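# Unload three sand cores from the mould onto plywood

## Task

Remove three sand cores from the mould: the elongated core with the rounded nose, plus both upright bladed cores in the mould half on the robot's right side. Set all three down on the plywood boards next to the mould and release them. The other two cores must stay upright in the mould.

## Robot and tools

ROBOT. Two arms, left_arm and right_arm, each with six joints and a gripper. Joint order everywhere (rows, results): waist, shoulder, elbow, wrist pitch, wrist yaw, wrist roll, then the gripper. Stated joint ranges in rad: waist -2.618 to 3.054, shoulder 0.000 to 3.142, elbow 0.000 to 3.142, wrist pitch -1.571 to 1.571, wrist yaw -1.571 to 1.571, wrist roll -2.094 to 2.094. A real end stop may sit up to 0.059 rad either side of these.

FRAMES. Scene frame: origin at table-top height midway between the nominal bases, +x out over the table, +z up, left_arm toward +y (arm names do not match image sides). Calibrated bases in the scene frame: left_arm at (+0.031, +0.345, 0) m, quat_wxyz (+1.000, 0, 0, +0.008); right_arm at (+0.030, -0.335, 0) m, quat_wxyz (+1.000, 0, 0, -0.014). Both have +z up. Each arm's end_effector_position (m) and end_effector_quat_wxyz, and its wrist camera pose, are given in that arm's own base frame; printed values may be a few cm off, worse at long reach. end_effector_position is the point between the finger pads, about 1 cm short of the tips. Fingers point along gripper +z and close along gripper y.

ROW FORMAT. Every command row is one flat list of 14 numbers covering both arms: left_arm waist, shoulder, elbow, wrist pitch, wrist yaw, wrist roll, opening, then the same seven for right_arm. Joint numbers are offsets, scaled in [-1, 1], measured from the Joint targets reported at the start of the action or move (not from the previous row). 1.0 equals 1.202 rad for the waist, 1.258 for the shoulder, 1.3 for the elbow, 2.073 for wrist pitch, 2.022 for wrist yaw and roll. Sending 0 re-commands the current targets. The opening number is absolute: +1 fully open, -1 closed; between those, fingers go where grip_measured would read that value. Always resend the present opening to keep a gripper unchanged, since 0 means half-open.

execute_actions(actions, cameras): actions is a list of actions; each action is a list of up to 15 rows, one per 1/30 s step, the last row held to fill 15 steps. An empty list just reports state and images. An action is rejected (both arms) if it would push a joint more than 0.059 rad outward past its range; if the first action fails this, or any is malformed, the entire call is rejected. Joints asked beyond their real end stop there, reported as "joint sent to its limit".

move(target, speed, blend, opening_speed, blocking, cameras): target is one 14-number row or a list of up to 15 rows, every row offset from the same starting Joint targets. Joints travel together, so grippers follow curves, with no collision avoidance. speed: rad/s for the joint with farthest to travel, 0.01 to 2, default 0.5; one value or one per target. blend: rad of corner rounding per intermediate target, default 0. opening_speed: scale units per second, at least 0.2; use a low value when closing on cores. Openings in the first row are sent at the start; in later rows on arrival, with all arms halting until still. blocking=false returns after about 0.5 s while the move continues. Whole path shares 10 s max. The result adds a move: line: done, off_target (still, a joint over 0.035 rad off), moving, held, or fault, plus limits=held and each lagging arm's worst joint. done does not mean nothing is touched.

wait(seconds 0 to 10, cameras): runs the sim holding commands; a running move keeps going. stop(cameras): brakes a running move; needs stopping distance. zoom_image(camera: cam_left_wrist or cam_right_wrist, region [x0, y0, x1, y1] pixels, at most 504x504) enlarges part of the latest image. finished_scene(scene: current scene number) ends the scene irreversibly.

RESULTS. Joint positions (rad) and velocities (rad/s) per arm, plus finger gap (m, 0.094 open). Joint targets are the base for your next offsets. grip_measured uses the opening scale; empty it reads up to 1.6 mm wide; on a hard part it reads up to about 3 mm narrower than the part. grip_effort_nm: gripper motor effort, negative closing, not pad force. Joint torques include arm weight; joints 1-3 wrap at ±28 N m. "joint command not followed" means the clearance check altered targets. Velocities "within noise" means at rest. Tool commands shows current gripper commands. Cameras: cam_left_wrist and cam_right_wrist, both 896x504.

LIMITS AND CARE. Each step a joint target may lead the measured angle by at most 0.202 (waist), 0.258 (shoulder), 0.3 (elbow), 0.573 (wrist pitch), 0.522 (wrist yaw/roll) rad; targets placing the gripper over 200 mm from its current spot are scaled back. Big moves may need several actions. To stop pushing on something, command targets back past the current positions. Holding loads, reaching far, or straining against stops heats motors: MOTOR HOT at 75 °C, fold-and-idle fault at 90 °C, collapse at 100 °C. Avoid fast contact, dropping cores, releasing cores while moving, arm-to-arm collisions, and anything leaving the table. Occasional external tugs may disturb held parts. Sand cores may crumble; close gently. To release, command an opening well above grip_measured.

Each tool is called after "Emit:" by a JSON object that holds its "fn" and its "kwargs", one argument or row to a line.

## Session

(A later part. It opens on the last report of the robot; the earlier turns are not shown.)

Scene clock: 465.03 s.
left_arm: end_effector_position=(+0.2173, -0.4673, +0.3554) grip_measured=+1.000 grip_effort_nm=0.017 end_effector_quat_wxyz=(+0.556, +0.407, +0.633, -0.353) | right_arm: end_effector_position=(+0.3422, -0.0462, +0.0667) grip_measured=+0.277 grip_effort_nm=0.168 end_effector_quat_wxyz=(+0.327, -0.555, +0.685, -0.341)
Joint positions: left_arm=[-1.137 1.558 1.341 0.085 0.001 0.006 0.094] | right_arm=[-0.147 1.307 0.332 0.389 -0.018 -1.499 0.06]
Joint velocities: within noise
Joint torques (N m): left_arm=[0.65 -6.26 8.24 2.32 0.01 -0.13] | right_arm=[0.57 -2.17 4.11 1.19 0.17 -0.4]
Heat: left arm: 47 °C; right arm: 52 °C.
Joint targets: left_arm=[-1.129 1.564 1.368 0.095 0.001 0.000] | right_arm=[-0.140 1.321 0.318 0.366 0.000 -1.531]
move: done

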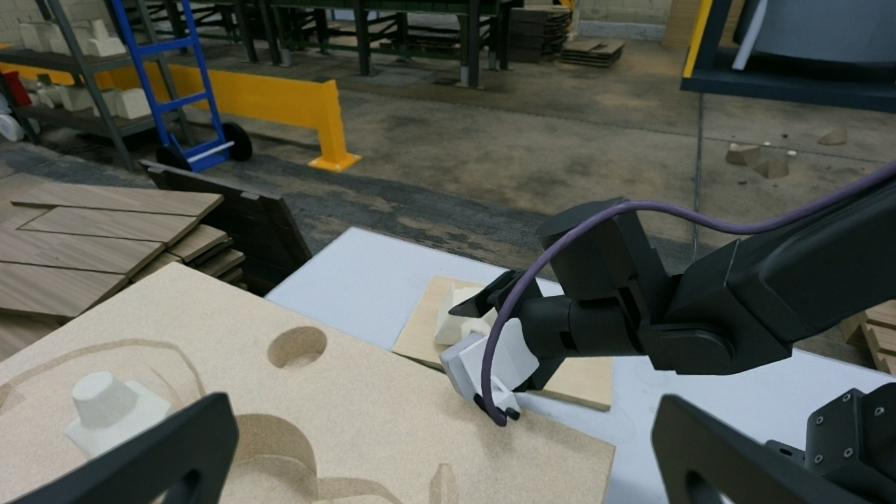

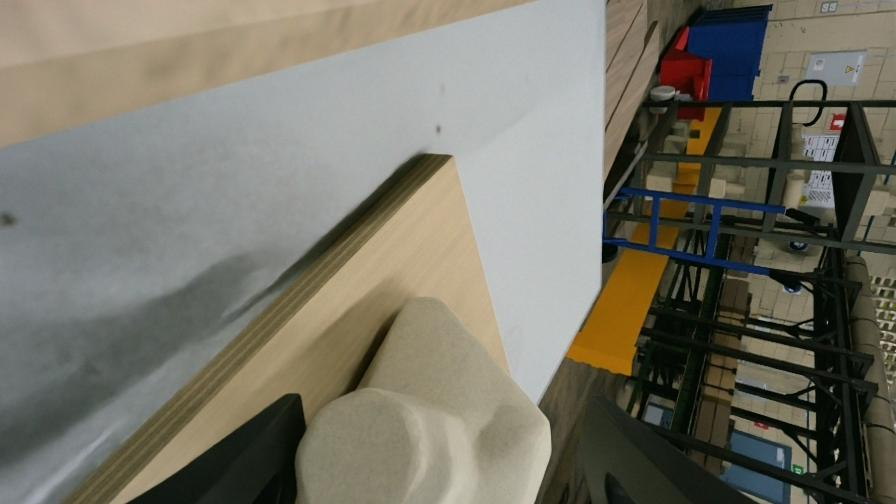

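Emit:
{"fn": "move", "kwargs": {
  "target": [0,0,0,0,0,0,1,0,0,0,0,0,0,0.5],
  "speed": 0.1,
  "opening_speed": 0.2,
  "cameras": ["cam_right_wrist","cam_left_wrist"]
}}

Emit:
{"fn": "zoom_image", "kwargs": {
  "camera": "cam_left_wrist",
  "region": [380, 240, 640, 430]
}}

Scene clock: 471.07 s.
left_arm: end_effector_position=(+0.2173, -0.4673, +0.3554) grip_measured=+1.000 grip_effort_nm=0.017 end_effector_quat_wxyz=(+0.556, +0.407, +0.633, -0.353) | right_arm: end_effector_position=(+0.3422, -0.0462, +0.0667) grip_measured=+0.497 grip_effort_nm=0.168 end_effector_quat_wxyz=(+0.327, -0.555, +0.685, -0.341)
Joint positions: left_arm=[-1.137 1.558 1.341 0.085 0.001 0.006 0.094] | right_arm=[-0.147 1.307 0.332 0.389 -0.018 -1.5 0.07]
Joint velocities: within noise
Joint torques (N m): left_arm=[0.68 -6.24 8.27 2.34 0.03 -0.15] | right_arm=[0.57 -2.19 4.12 1.19 0.17 -0.39]
Heat: left arm: 47 °C; right arm: 51 °C.
Joint targets: left_arm=[-1.129 1.564 1.368 0.095 0.001 0.000] | right_arm=[-0.140 1.321 0.318 0.366 0.000 -1.532]
move: done

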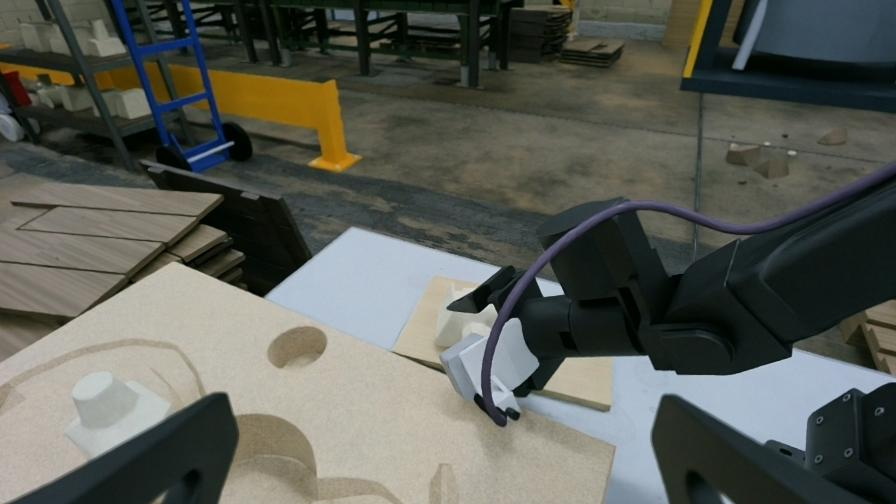

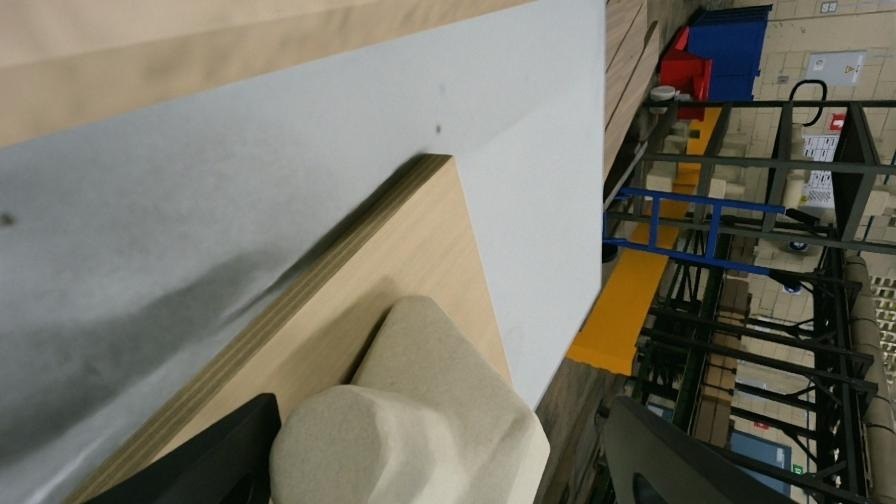

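Scaled by 1.938.

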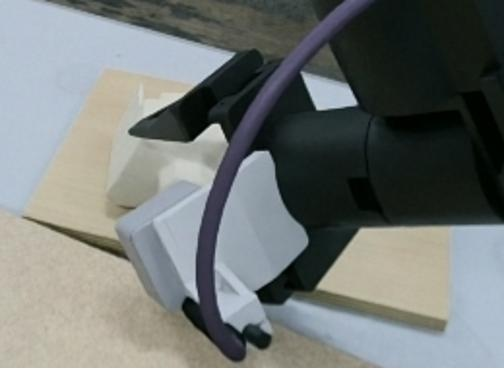

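Emit:
{"fn": "move", "kwargs": {
  "target": [0,0,0,0,0,0,1,0,0,0,0,0,0,0.75],
  "speed": 0.1,
  "opening_speed": 0.2,
  "cameras": ["cam_right_wrist","cam_left_wrist"]
}}

Emit:
{"fn": "zoom_image", "kwargs": {
  "camera": "cam_left_wrist",
  "region": [380, 240, 640, 430]
}}

Scene clock: 476.90 s.
left_arm: end_effector_position=(+0.2173, -0.4673, +0.3554) grip_measured=+1.000 grip_effort_nm=0.017 end_effector_quat_wxyz=(+0.556, +0.407, +0.633, -0.353) | right_arm: end_effector_position=(+0.3422, -0.0462, +0.0667) grip_measured=+0.747 grip_effort_nm=0.168 end_effector_quat_wxyz=(+0.327, -0.555, +0.685, -0.341)
Joint positions: left_arm=[-1.137 1.558 1.341 0.085 0.001 0.006 0.094] | right_arm=[-0.147 1.307 0.332 0.389 -0.018 -1.5 0.082]
Joint velocities: within noise
Joint torques (N m): left_arm=[0.61 -6.31 8.18 2.31 0.01 -0.12] | right_arm=[0.57 -2.17 4.11 1.19 0.16 -0.39]
Heat: left arm: 47 °C; right arm: 50 °C.
Joint targets: left_arm=[-1.129 1.564 1.368 0.095 0.001 0.000] | right_arm=[-0.140 1.321 0.318 0.366 0.000 -1.532]
move: done

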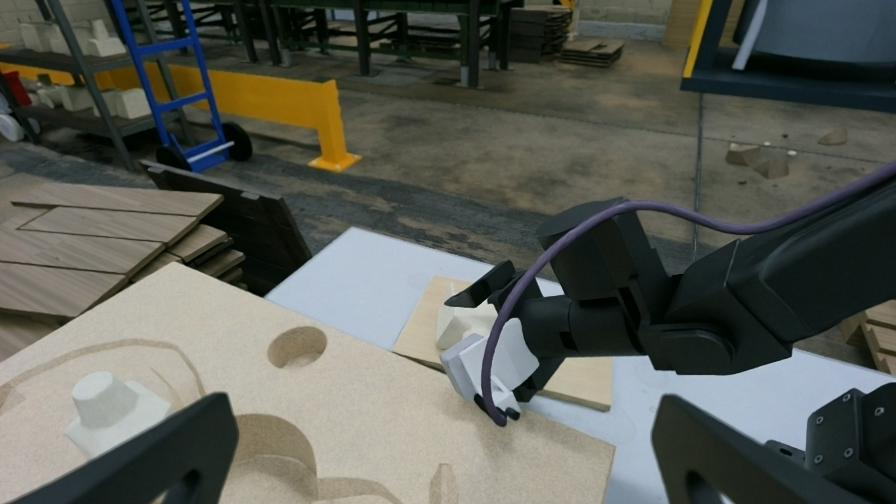

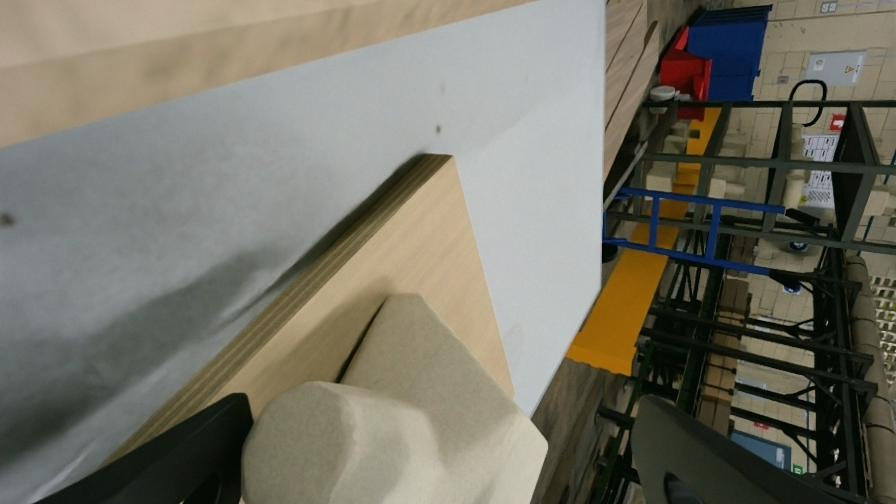

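Scaled by 1.938.

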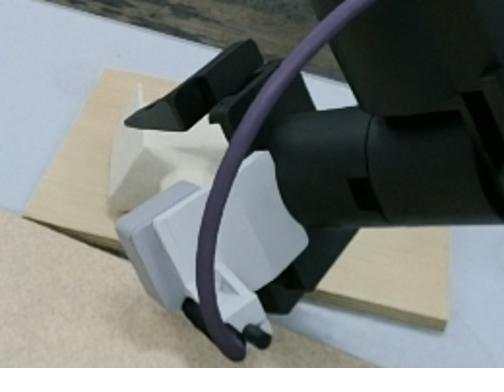

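Emit:
{"fn": "move", "kwargs": {
  "target": [0,0,0,0,0,0,1,0,0,0,0,0,0,0.92],
  "speed": 0.1,
  "opening_speed": 0.2,
  "cameras": ["cam_right_wrist"]
}}

Scene clock: 480.37 s.
left_arm: end_effector_position=(+0.2173, -0.4673, +0.3554) grip_measured=+1.000 grip_effort_nm=0.017 end_effector_quat_wxyz=(+0.556, +0.407, +0.633, -0.353) | right_arm: end_effector_position=(+0.3422, -0.0462, +0.0667) grip_measured=+0.917 grip_effort_nm=0.178 end_effector_quat_wxyz=(+0.327, -0.555, +0.685, -0.341)
Joint positions: left_arm=[-1.137 1.558 1.341 0.085 0.001 0.006 0.094] | right_arm=[-0.147 1.307 0.332 0.389 -0.018 -1.5 0.09]
Joint velocities: within noise
Joint torques (N m): left_arm=[0.58 -6.31 8.29 2.34 0.03 -0.12] | right_arm=[0.57 -2.19 4.12 1.19 0.17 -0.4]
Heat: left arm: 47 °C; right arm: 50 °C.
Joint targets: left_arm=[-1.129 1.564 1.368 0.095 0.001 0.000] | right_arm=[-0.140 1.321 0.318 0.366 0.000 -1.531]
move: done
Images, in order (width x height): cam_right_wrist 896x504.

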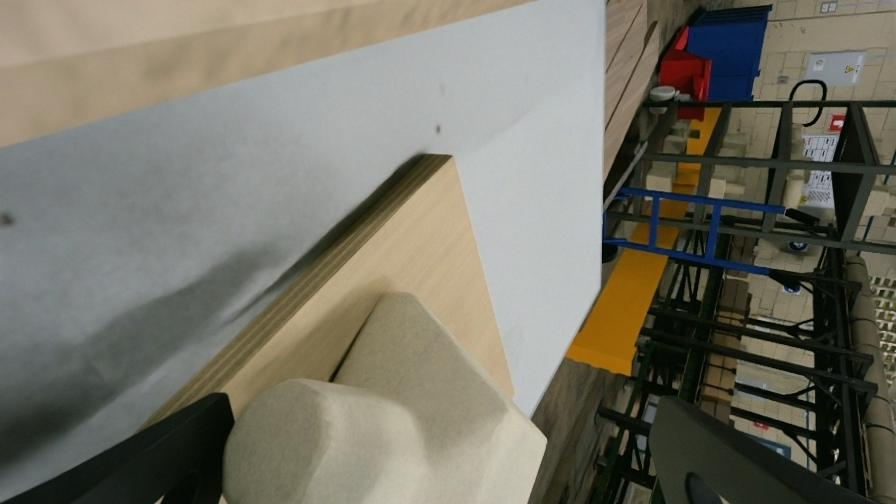

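Emit:
{"fn": "move", "kwargs": {
  "target": [0,0,0,0,0,0,1,0,-0.337,-0.026,-0.188,0,0,0.92],
  "speed": 0.25
}}

Scene clock: 488.53 s.
left_arm: end_effector_position=(+0.2173, -0.4673, +0.3554) grip_measured=+1.000 grip_effort_nm=0.022 end_effector_quat_wxyz=(+0.556, +0.407, +0.633, -0.353) | right_arm: end_effector_position=(+0.2916, -0.0416, +0.0898) grip_measured=+0.917 grip_effort_nm=0.173 end_effector_quat_wxyz=(+0.306, -0.567, +0.685, -0.338)
Joint positions: left_arm=[-1.137 1.558 1.341 0.085 0.001 0.006 0.094] | right_arm=[-0.147 0.91 0.295 -0.008 -0.003 -1.529 0.09]
Joint velocities: within noise
Joint torques (N m): left_arm=[0.73 -6.24 8.25 2.33 0.03 -0.13] | right_arm=[0.57 -2.24 5.2 1.22 0.02 -0.08]
Heat: left arm: 47 °C; right arm: 49 °C.
Joint targets: left_arm=[-1.129 1.564 1.368 0.095 0.001 0.000] | right_arm=[-0.140 0.897 0.284 -0.023 0.000 -1.531]
move: done

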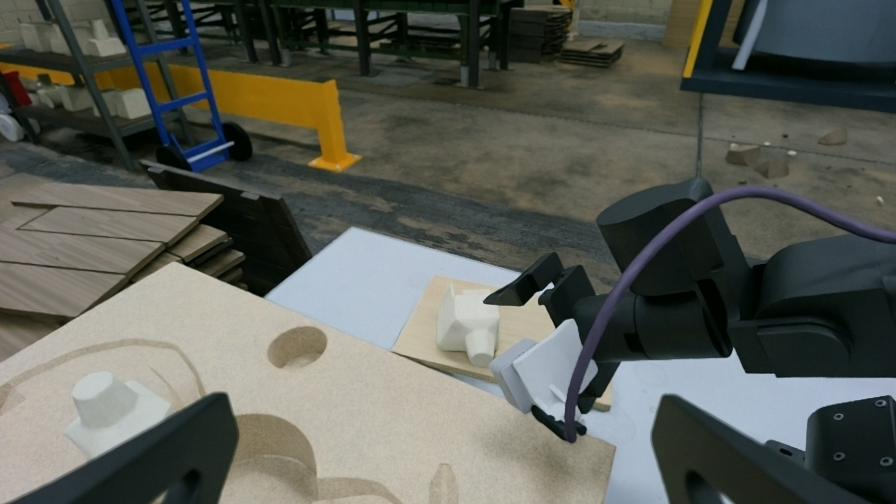

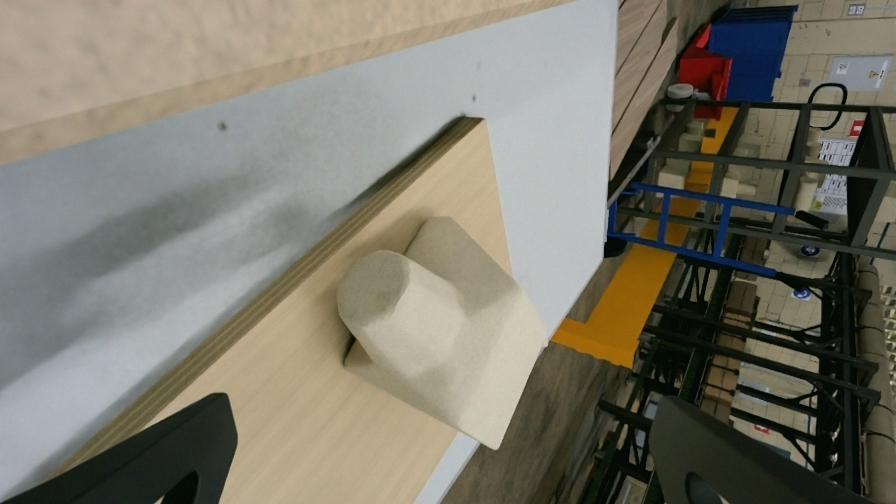

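Emit:
{"fn": "move", "kwargs": {
  "target": [
    [0,0,0,0,0,0,1,0,-0.061,0.389,-0.217,0,0,0.92],
    [0,0,0,0,0,0,1,0.448,-0.061,0.389,-0.217,0,0.757,1],
    [0,0,0,0,0,0,1,0.448,0.463,0.355,0.219,0,0.757,1]
  ],
  "speed": 0.7,
  "blend": 0.1
}}

Scene clock: 506.83 s.
left_arm: end_effector_position=(+0.2173, -0.4673, +0.3554) grip_measured=+1.000 grip_effort_nm=0.022 end_effector_quat_wxyz=(+0.556, +0.407, +0.633, -0.353) | right_arm: end_effector_position=(+0.4197, +0.1749, +0.1883) grip_measured=+0.997 grip_effort_nm=0.178 end_effector_quat_wxyz=(+0.578, -0.161, +0.792, +0.113)
Joint positions: left_arm=[-1.137 1.558 1.341 0.085 0.001 0.006 0.094] | right_arm=[0.392 1.474 0.752 0.411 -0.002 -0.008 0.094]
Joint velocities: within noise
Joint torques (N m): left_arm=[0.62 -6.3 8.23 2.36 0.01 -0.12] | right_arm=[0.57 -5.03 5.52 1.75 0.01 0.04]
Heat: left arm: 47 °C; right arm: 50 °C.
Joint targets: left_arm=[-1.129 1.564 1.368 0.095 0.001 0.000] | right_arm=[0.398 1.479 0.746 0.431 0.000 -0.001]
move: done; blend cut to 0 rad at target 2

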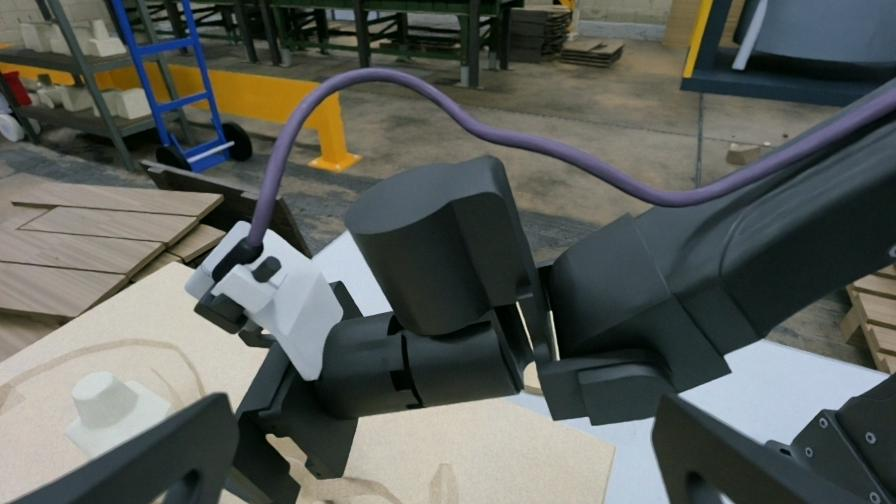

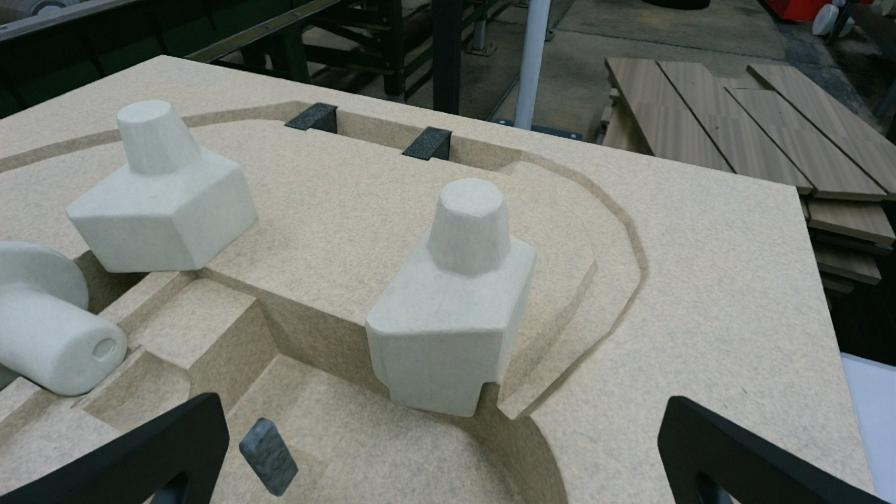

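Emit:
{"fn": "move", "kwargs": {
  "target": [0,0,0,0,0,0,1,-0.014,0.311,0.268,0.020,0,0,1],
  "speed": 0.3
}}

Scene clock: 515.13 s.
left_arm: end_effector_position=(+0.2173, -0.4673, +0.3554) grip_measured=+1.000 grip_effort_nm=0.022 end_effector_quat_wxyz=(+0.556, +0.407, +0.633, -0.353) | right_arm: end_effector_position=(+0.5023, +0.2071, +0.1558) grip_measured=+0.997 grip_effort_nm=0.178 end_effector_quat_wxyz=(+0.566, -0.161, +0.801, +0.110)
Joint positions: left_arm=[-1.137 1.558 1.341 0.085 0.001 0.006 0.094] | right_arm=[0.389 1.857 1.063 0.453 -0.002 -0.008 0.094]
Joint velocities: within noise
Joint torques (N m): left_arm=[0.62 -6.34 8.2 2.33 0.03 -0.11] | right_arm=[-0.47 -7.35 8.28 1.69 0.01 0.04]
Heat: left arm: 47 °C; right arm: 50 °C.
Joint targets: left_arm=[-1.129 1.564 1.368 0.095 0.001 0.000] | right_arm=[0.382 1.871 1.094 0.472 0.000 -0.001]
move: done

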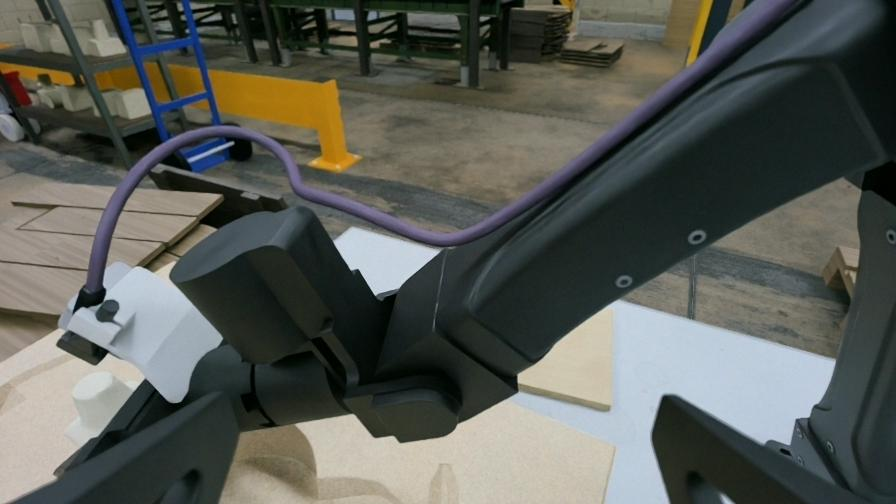

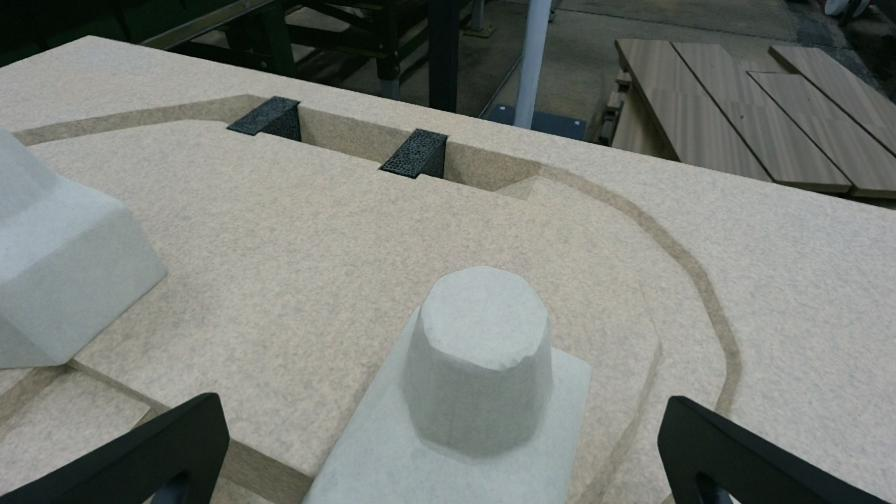

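Emit:
{"fn": "move", "kwargs": {
  "target": [0,0,0,0,0,0,1,-0.014,0.034,0.079,-0.024,0,0,1],
  "speed": 0.2,
  "cameras": ["cam_right_wrist"]
}}

Scene clock: 522.53 s.
left_arm: end_effector_position=(+0.2173, -0.4673, +0.3554) grip_measured=+1.000 grip_effort_nm=0.027 end_effector_quat_wxyz=(+0.556, +0.407, +0.633, -0.353) | right_arm: end_effector_position=(+0.5261, +0.2059, +0.1781) grip_measured=+0.997 grip_effort_nm=0.178 end_effector_quat_wxyz=(+0.586, -0.152, +0.789, +0.108)
Joint positions: left_arm=[-1.137 1.558 1.341 0.085 0.001 0.006 0.094] | right_arm=[0.371 1.896 1.167 0.435 -0.002 -0.008 0.094]
Joint velocities: within noise
Joint torques (N m): left_arm=[0.72 -6.24 8.25 2.33 0.04 -0.12] | right_arm=[-0.54 -7.5 8.31 1.39 0 0.04]
Heat: left arm: 47 °C; right arm: 50 °C.
Joint targets: left_arm=[-1.129 1.564 1.368 0.095 0.001 0.000] | right_arm=[0.365 1.913 1.197 0.423 0.000 -0.001]
move: done
Images, in order (width x height): cam_right_wrist 896x504.

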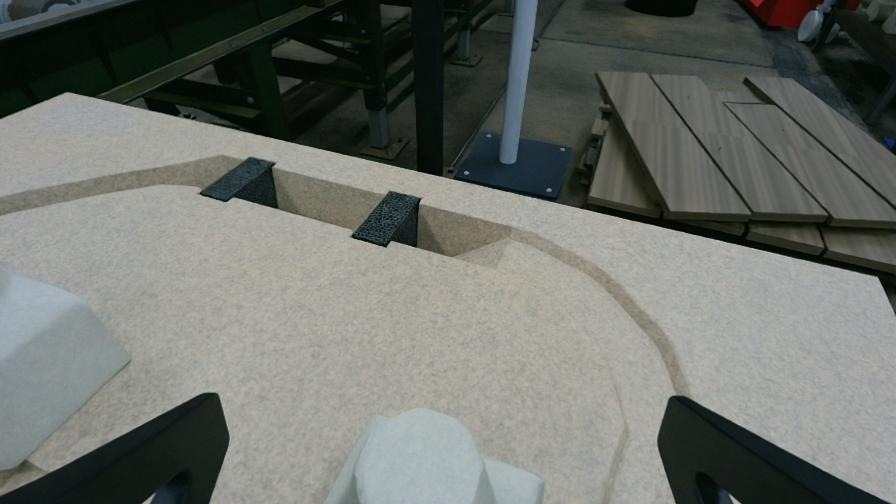

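Emit:
{"fn": "move", "kwargs": {
  "target": [0,0,0,0,0,0,1,0.010,0.016,-0.026,0.024,0,0,1],
  "speed": 0.2,
  "cameras": ["cam_right_wrist"]
}}

Scene clock: 527.90 s.
left_arm: end_effector_position=(+0.2173, -0.4673, +0.3554) grip_measured=+1.000 grip_effort_nm=0.032 end_effector_quat_wxyz=(+0.556, +0.407, +0.633, -0.353) | right_arm: end_effector_position=(+0.5285, +0.2068, +0.1707) grip_measured=+0.997 grip_effort_nm=0.183 end_effector_quat_wxyz=(+0.585, -0.152, +0.790, +0.108)
Joint positions: left_arm=[-1.137 1.558 1.341 0.085 0.001 0.006 0.094] | right_arm=[0.371 1.918 1.167 0.453 -0.002 -0.008 0.094]
Joint velocities: within noise
Joint torques (N m): left_arm=[0.64 -6.24 8.31 2.34 0.03 -0.12] | right_arm=[0.55 -7.72 5.6 1.67 0.01 0.04]
Heat: left arm: 47 °C; right arm: 50 °C.
Joint targets: left_arm=[-1.129 1.564 1.368 0.095 0.001 0.000] | right_arm=[0.377 1.933 1.163 0.472 0.000 -0.001]
move: done
Images, in order (width x height): cam_right_wrist 896x504.

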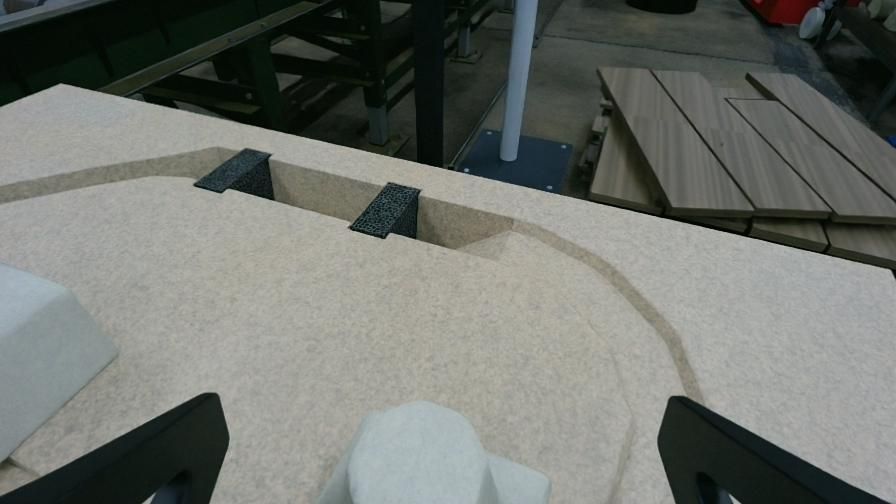

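Emit:
{"fn": "move", "kwargs": {
  "target": [
    [0,0,0,0,0,0,1,0.010,0,0,0,0,0,0.0],
    [0,0,0,0,0,0,1,0.010,0,0,0,0,0,-0.65]
  ],
  "speed": 0.2,
  "opening_speed": 0.6,
  "cameras": ["cam_right_wrist"]
}}

Scene clock: 535.07 s.
left_arm: end_effector_position=(+0.2173, -0.4673, +0.3554) grip_measured=+1.000 grip_effort_nm=0.022 end_effector_quat_wxyz=(+0.556, +0.407, +0.633, -0.353) | right_arm: end_effector_position=(+0.5265, +0.2120, +0.1711) grip_measured=-0.390 grip_effort_nm=-1.004 end_effector_quat_wxyz=(+0.585, -0.154, +0.789, +0.108)
Joint positions: left_arm=[-1.137 1.558 1.341 0.085 0.001 0.006 0.094] | right_arm=[0.383 1.918 1.167 0.455 0.007 -0.008 0.029]
Joint velocities: within noise
Joint torques (N m): left_arm=[0.64 -6.27 8.21 2.36 0.05 -0.12] | right_arm=[0.49 -7.75 5.6 1.7 -0.07 0.03]
Heat: left arm: 47 °C; right arm: 50 °C.
Joint targets: left_arm=[-1.129 1.564 1.368 0.095 0.001 0.000] | right_arm=[0.389 1.933 1.163 0.472 0.000 -0.001]
move: done
Images, in order (width x height): cam_right_wrist 896x504.

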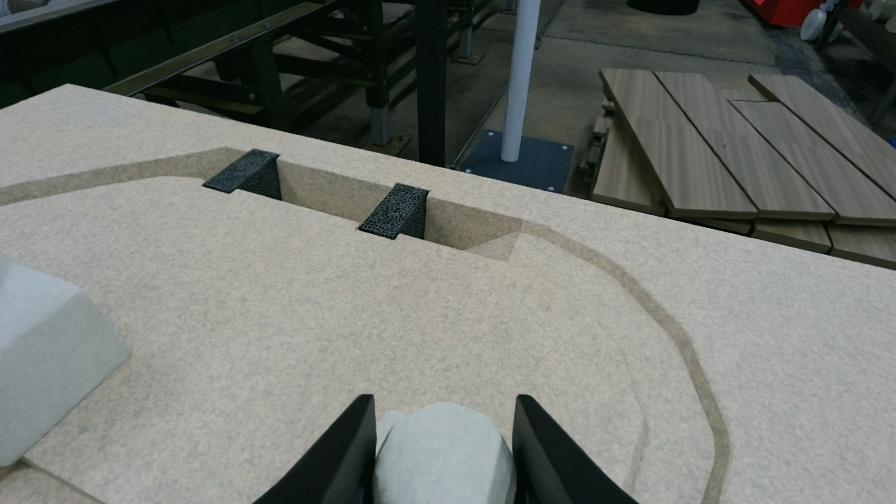

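Emit:
{"fn": "move", "kwargs": {
  "target": [
    [0,0,0,0,0,0,1,0,-0.072,0.09,-0.028,0,0,-0.65],
    [0,0,0,0,0,0,1,0,-0.11,0.20,-0.12,0,0,-0.65],
    [0,0,0,0,0,0,1,0,-0.116,0.377,-0.234,0,0,-0.65]
  ],
  "speed": 0.2,
  "blend": 0.05
}}

Scene clock: 545.47 s.
left_arm: end_effector_position=(+0.2173, -0.4673, +0.3554) grip_measured=+1.000 grip_effort_nm=0.027 end_effector_quat_wxyz=(+0.556, +0.407, +0.633, -0.353) | right_arm: end_effector_position=(+0.5383, +0.2170, +0.2917) grip_measured=-0.390 grip_effort_nm=-1.004 end_effector_quat_wxyz=(+0.575, -0.156, +0.796, +0.107)
Joint positions: left_arm=[-1.137 1.558 1.341 0.085 0.001 0.006 0.094] | right_arm=[0.383 1.849 1.6 -0.073 0.006 -0.008 0.029]
Joint velocities: within noise
Joint torques (N m): left_arm=[0.61 -6.32 8.32 2.33 0.03 -0.13] | right_arm=[0.51 -14.04 10.77 2.09 -0.06 0.03]
Heat: left arm: 48 °C; right arm: 51 °C.
Joint targets: left_arm=[-1.129 1.564 1.368 0.095 0.001 0.000] | right_arm=[0.389 1.787 1.653 -0.013 0.000 -0.001]
move: off_target (right_arm); right_arm: the shoulder is farthest, 0.062 rad from its target

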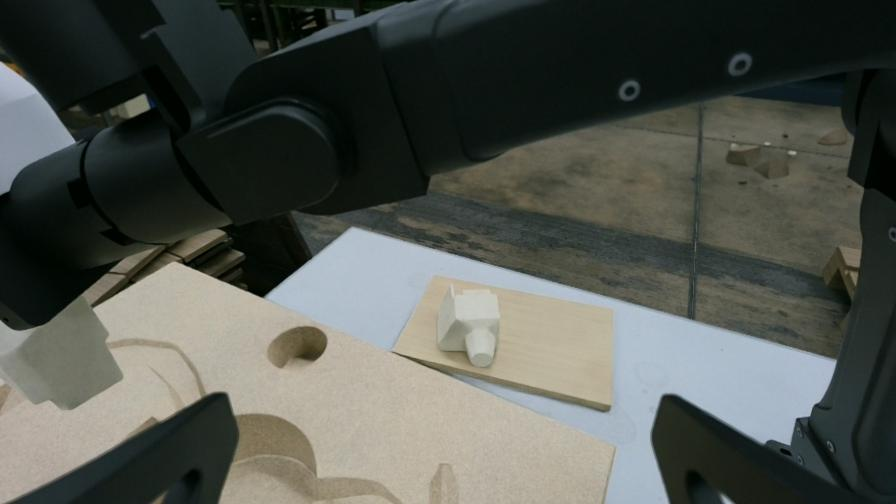

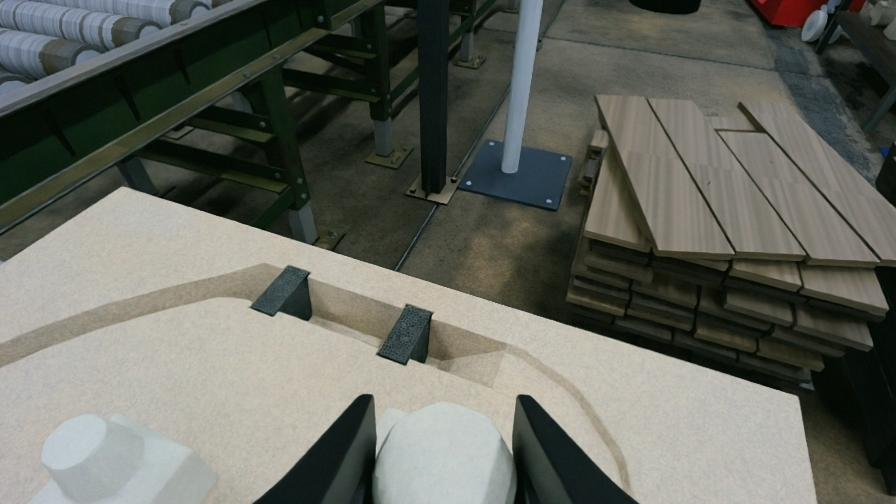

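Emit:
{"fn": "zoom_image", "kwargs": {
  "camera": "cam_left_wrist",
  "region": [0, 250, 200, 420]
}}

Scaled by 2.520.

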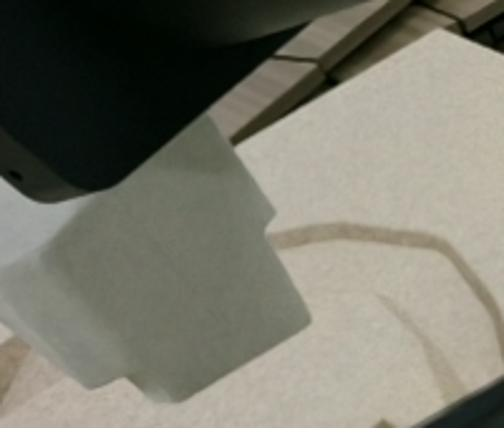

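Emit:
{"fn": "move", "kwargs": {
  "target": [
    [0,0,0,0,0,0,1,-0.508,-0.693,-0.595,-0.124,0,0,-0.65],
    [0,0,0,0,0,0,1,-0.508,-0.864,-0.795,-0.196,0,-0.593,-0.65]
  ],
  "speed": [0.5,0.5],
  "blend": 0.1
}}

Scene clock: 600.43 s.
left_arm: end_effector_position=(+0.2173, -0.4673, +0.3554) grip_measured=+1.000 grip_effort_nm=0.022 end_effector_quat_wxyz=(+0.556, +0.407, +0.633, -0.353) | right_arm: end_effector_position=(+0.2736, -0.0590, +0.1893) grip_measured=-0.391 grip_effort_nm=-1.004 end_effector_quat_wxyz=(+0.363, -0.409, +0.780, -0.305)
Joint positions: left_arm=[-1.137 1.558 1.341 0.085 0.001 0.006 0.094] | right_arm=[-0.215 0.724 0.614 -0.472 0.001 -1.182 0.029]
Joint velocities: within noise
Joint torques (N m): left_arm=[0.59 -6.32 8.21 2.35 -0.01 -0.11] | right_arm=[-0.58 -2.25 6.75 1.9 -0.03 -0.24]
Heat: left arm: 48 °C; right arm: 58 °C.
Joint targets: left_arm=[-1.129 1.564 1.368 0.094 0.001 0.000] | right_arm=[-0.222 0.701 0.619 -0.419 0.000 -1.200]
move: off_target (right_arm); right_arm: the wrist pitch is farthest, 0.053 rad from its target

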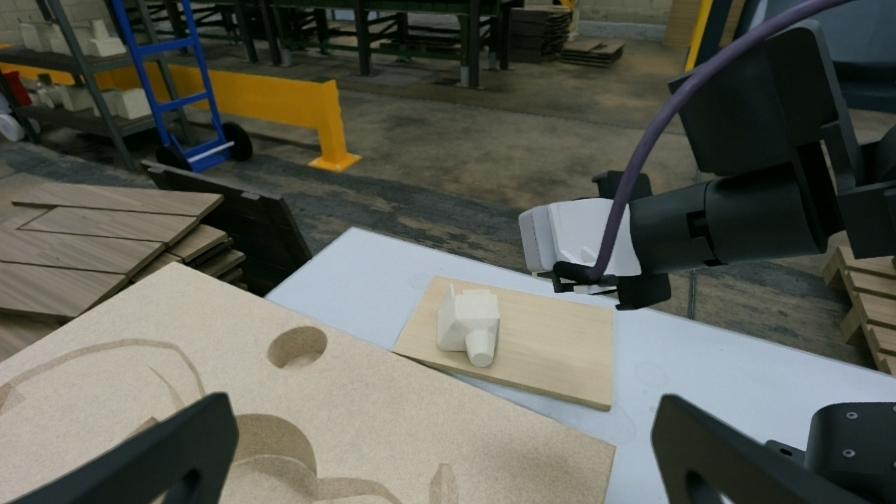

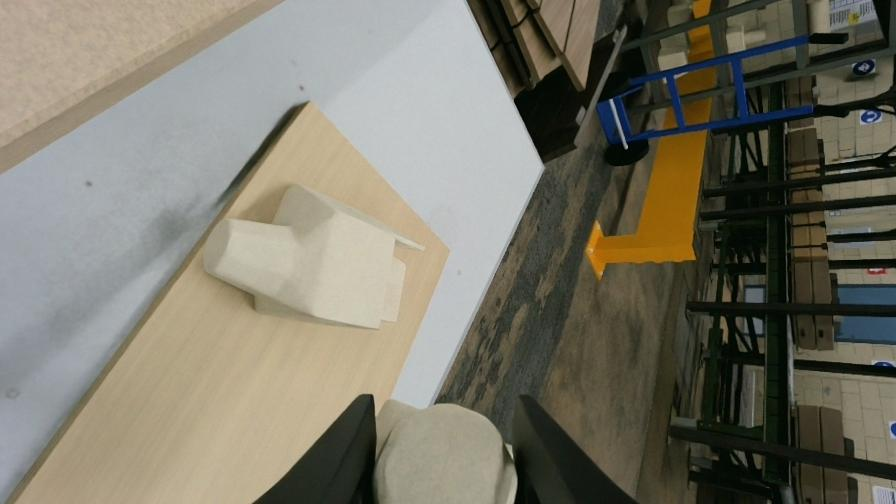

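Emit:
{"fn": "move", "kwargs": {
  "target": [0,0,0,0,0,0,1,0.056,0.002,-0.245,0.125,0,-0.085,-0.65],
  "speed": 0.3
}}

Scene clock: 607.80 s.
left_arm: end_effector_position=(+0.2173, -0.4673, +0.3554) grip_measured=+1.000 grip_effort_nm=0.022 end_effector_quat_wxyz=(+0.556, +0.407, +0.633, -0.353) | right_arm: end_effector_position=(+0.2614, -0.0414, +0.0918) grip_measured=-0.391 grip_effort_nm=-1.004 end_effector_quat_wxyz=(+0.317, -0.506, +0.744, -0.300)
Joint positions: left_arm=[-1.137 1.558 1.341 0.085 0.001 0.006 0.094] | right_arm=[-0.162 0.721 0.292 -0.239 -0.001 -1.354 0.029]
Joint velocities: within noise
Joint torques (N m): left_arm=[0.68 -6.28 8.27 2.31 0.02 -0.14] | right_arm=[0.64 -1.69 6.91 2.06 0.01 -0.26]
Heat: left arm: 48 °C; right arm: 57 °C.
Joint targets: left_arm=[-1.129 1.564 1.368 0.094 0.001 0.000] | right_arm=[-0.155 0.703 0.301 -0.160 0.000 -1.372]
move: off_target (right_arm); right_arm: the wrist pitch is farthest, 0.079 rad from its target

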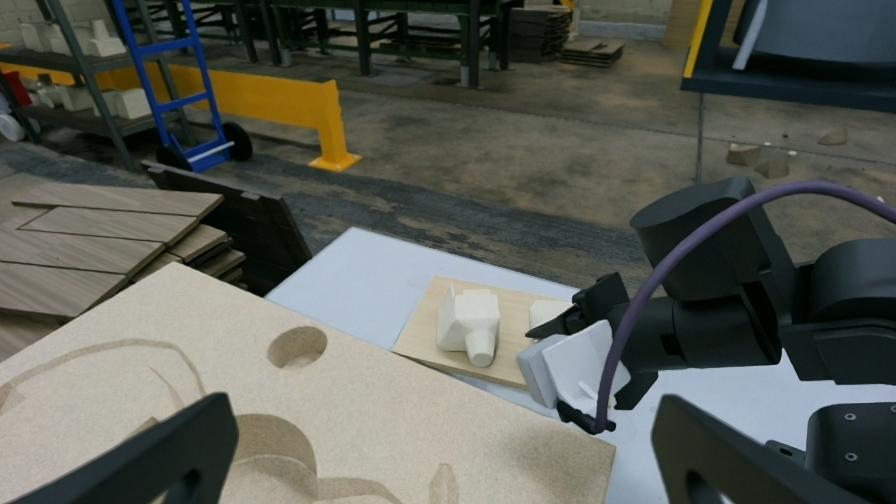

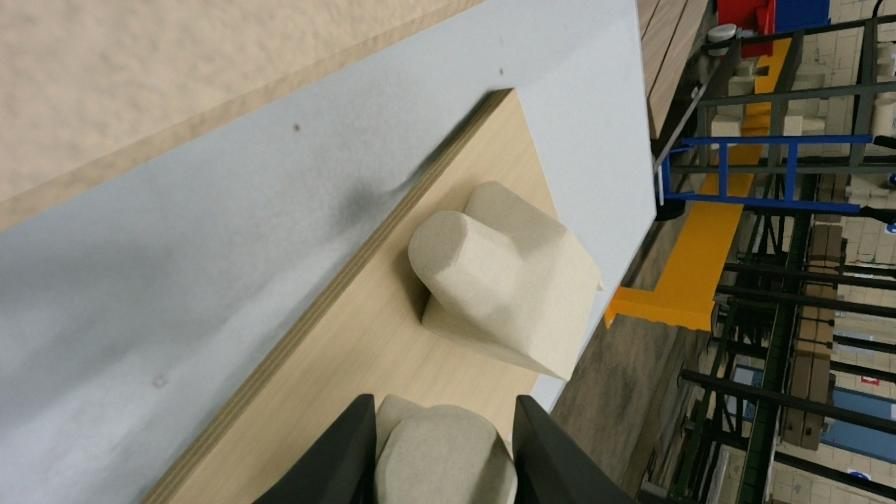

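Emit:
{"fn": "move", "kwargs": {
  "target": [0,0,0,0,0,0,1,0,0.032,-0.058,0.056,0,-0.064,-0.65],
  "speed": 0.12
}}

Emit:
{"fn": "zoom_image", "kwargs": {
  "camera": "cam_left_wrist",
  "region": [400, 230, 660, 440]
}}

Scene clock: 611.93 s.
left_arm: end_effector_position=(+0.2173, -0.4673, +0.3555) grip_measured=+1.000 grip_effort_nm=0.022 end_effector_quat_wxyz=(+0.556, +0.407, +0.633, -0.353) | right_arm: end_effector_position=(+0.2625, -0.0416, +0.0753) grip_measured=-0.391 grip_effort_nm=-0.999 end_effector_quat_wxyz=(+0.301, -0.551, +0.708, -0.324)
Joint positions: left_arm=[-1.137 1.558 1.341 0.085 0.001 0.006 0.094] | right_arm=[-0.162 0.75 0.22 -0.124 -0.001 -1.483 0.029]
Joint velocities: within noise
Joint torques (N m): left_arm=[0.73 -6.27 8.25 2.33 0.02 -0.13] | right_arm=[0.62 -0.79 6.57 2.1 0.01 -0.22]
Heat: left arm: 48 °C; right arm: 57 °C.
Joint targets: left_arm=[-1.129 1.564 1.368 0.095 0.001 0.000] | right_arm=[-0.155 0.743 0.226 -0.044 0.000 -1.501]
move: off_target (right_arm); right_arm: the wrist pitch is farthest, 0.081 rad from its target

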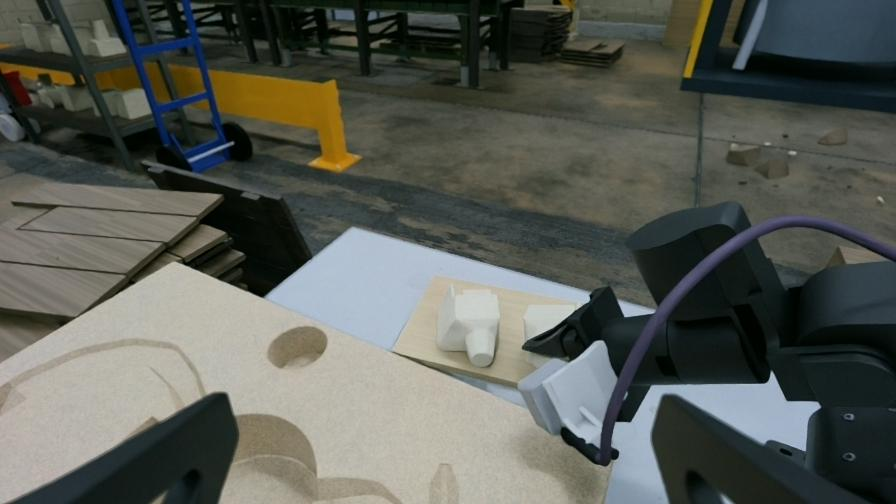

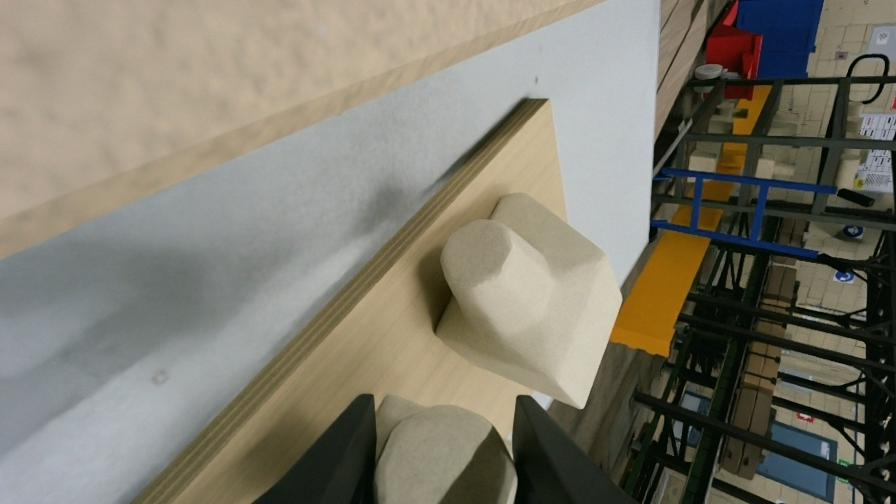

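Scaled by 1.938.

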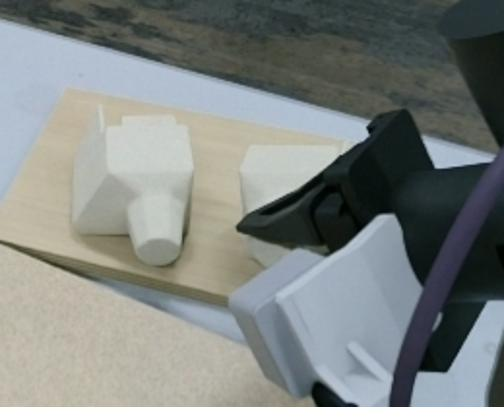

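Emit:
{"fn": "move", "kwargs": {
  "target": [0,0,0,0,0,0,1,0,0.026,-0.04,0.035,0,-0.025,-0.65],
  "speed": 0.1,
  "cameras": ["cam_left_wrist"]
}}

Scene clock: 614.50 s.
left_arm: end_effector_position=(+0.2173, -0.4673, +0.3555) grip_measured=+1.000 grip_effort_nm=0.027 end_effector_quat_wxyz=(+0.556, +0.407, +0.633, -0.353) | right_arm: end_effector_position=(+0.2637, -0.0406, +0.0653) grip_measured=-0.391 grip_effort_nm=-1.004 end_effector_quat_wxyz=(+0.300, -0.565, +0.693, -0.332)
Joint positions: left_arm=[-1.137 1.558 1.341 0.085 0.001 0.006 0.094] | right_arm=[-0.162 0.779 0.175 -0.038 -0.008 -1.525 0.029]
Joint velocities: within noise
Joint torques (N m): left_arm=[0.64 -6.27 8.17 2.33 0.02 -0.12] | right_arm=[0.62 -0.62 6.05 1.97 0.06 -0.34]
Heat: left arm: 48 °C; right arm: 57 °C.
Joint targets: left_arm=[-1.129 1.564 1.368 0.095 0.001 0.000] | right_arm=[-0.155 0.776 0.174 0.028 0.001 -1.552]
move: off_target (right_arm); right_arm: the wrist pitch is farthest, 0.066 rad from its target
Images, in order (width x height): cam_left_wrist 896x504.

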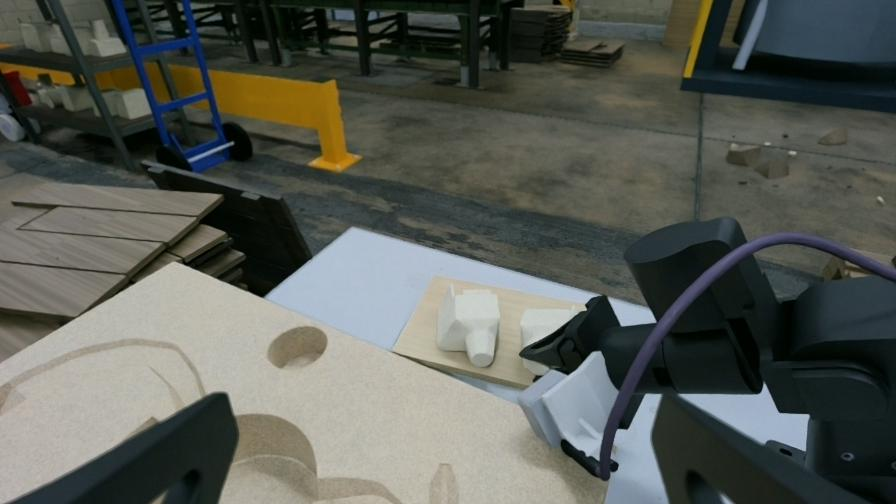

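Emit:
{"fn": "move", "kwargs": {
  "target": [0,0,0,0,0,0,1,0,0,0,0,0,0.01,0.85],
  "speed": 0.1,
  "opening_speed": 0.2
}}

Emit:
{"fn": "zoom_image", "kwargs": {
  "camera": "cam_left_wrist",
  "region": [400, 230, 660, 440]
}}

Scene clock: 625.57 s.
left_arm: end_effector_position=(+0.2173, -0.4673, +0.3555) grip_measured=+1.000 grip_effort_nm=0.027 end_effector_quat_wxyz=(+0.556, +0.407, +0.633, -0.353) | right_arm: end_effector_position=(+0.2699, -0.0424, +0.0740) grip_measured=+0.847 grip_effort_nm=0.168 end_effector_quat_wxyz=(+0.311, -0.559, +0.685, -0.348)
Joint positions: left_arm=[-1.137 1.558 1.341 0.085 0.001 0.006 0.094] | right_arm=[-0.162 0.78 0.174 0.007 -0.003 -1.528 0.087]
Joint velocities: within noise
Joint torques (N m): left_arm=[0.7 -6.31 8.29 2.35 0.03 -0.14] | right_arm=[0.65 -0.7 6.05 1.58 0.02 -0.08]
Heat: left arm: 48 °C; right arm: 55 °C.
Joint targets: left_arm=[-1.129 1.564 1.368 0.095 0.001 0.000] | right_arm=[-0.155 0.776 0.174 0.028 0.000 -1.532]
move: done

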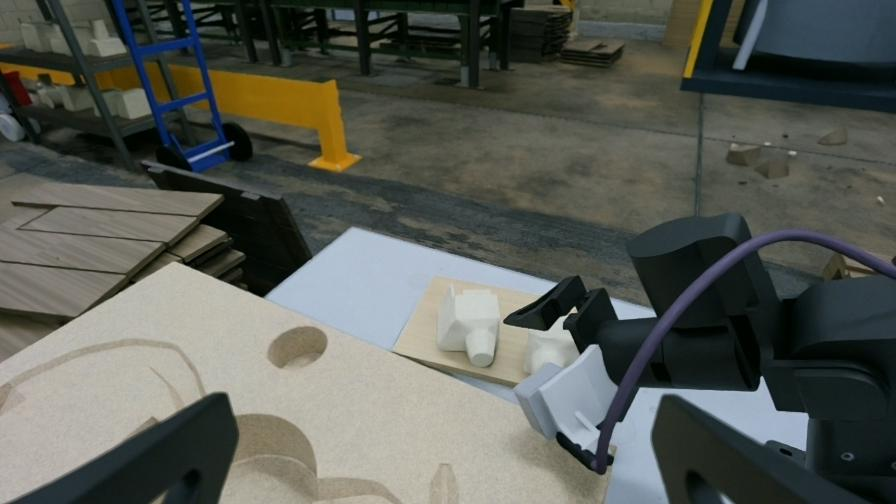

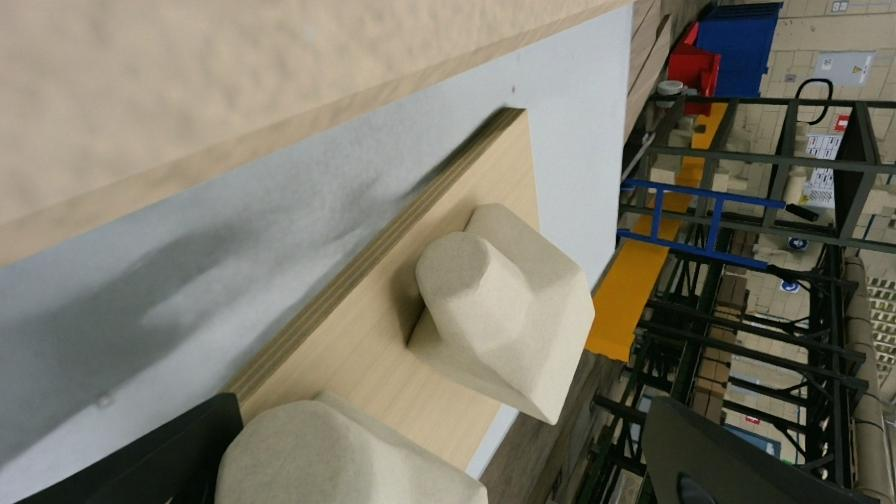

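Scaled by 1.938.

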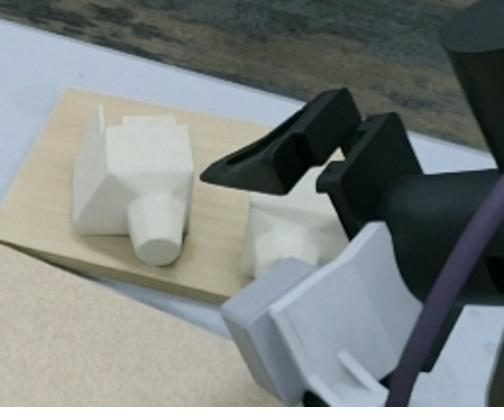

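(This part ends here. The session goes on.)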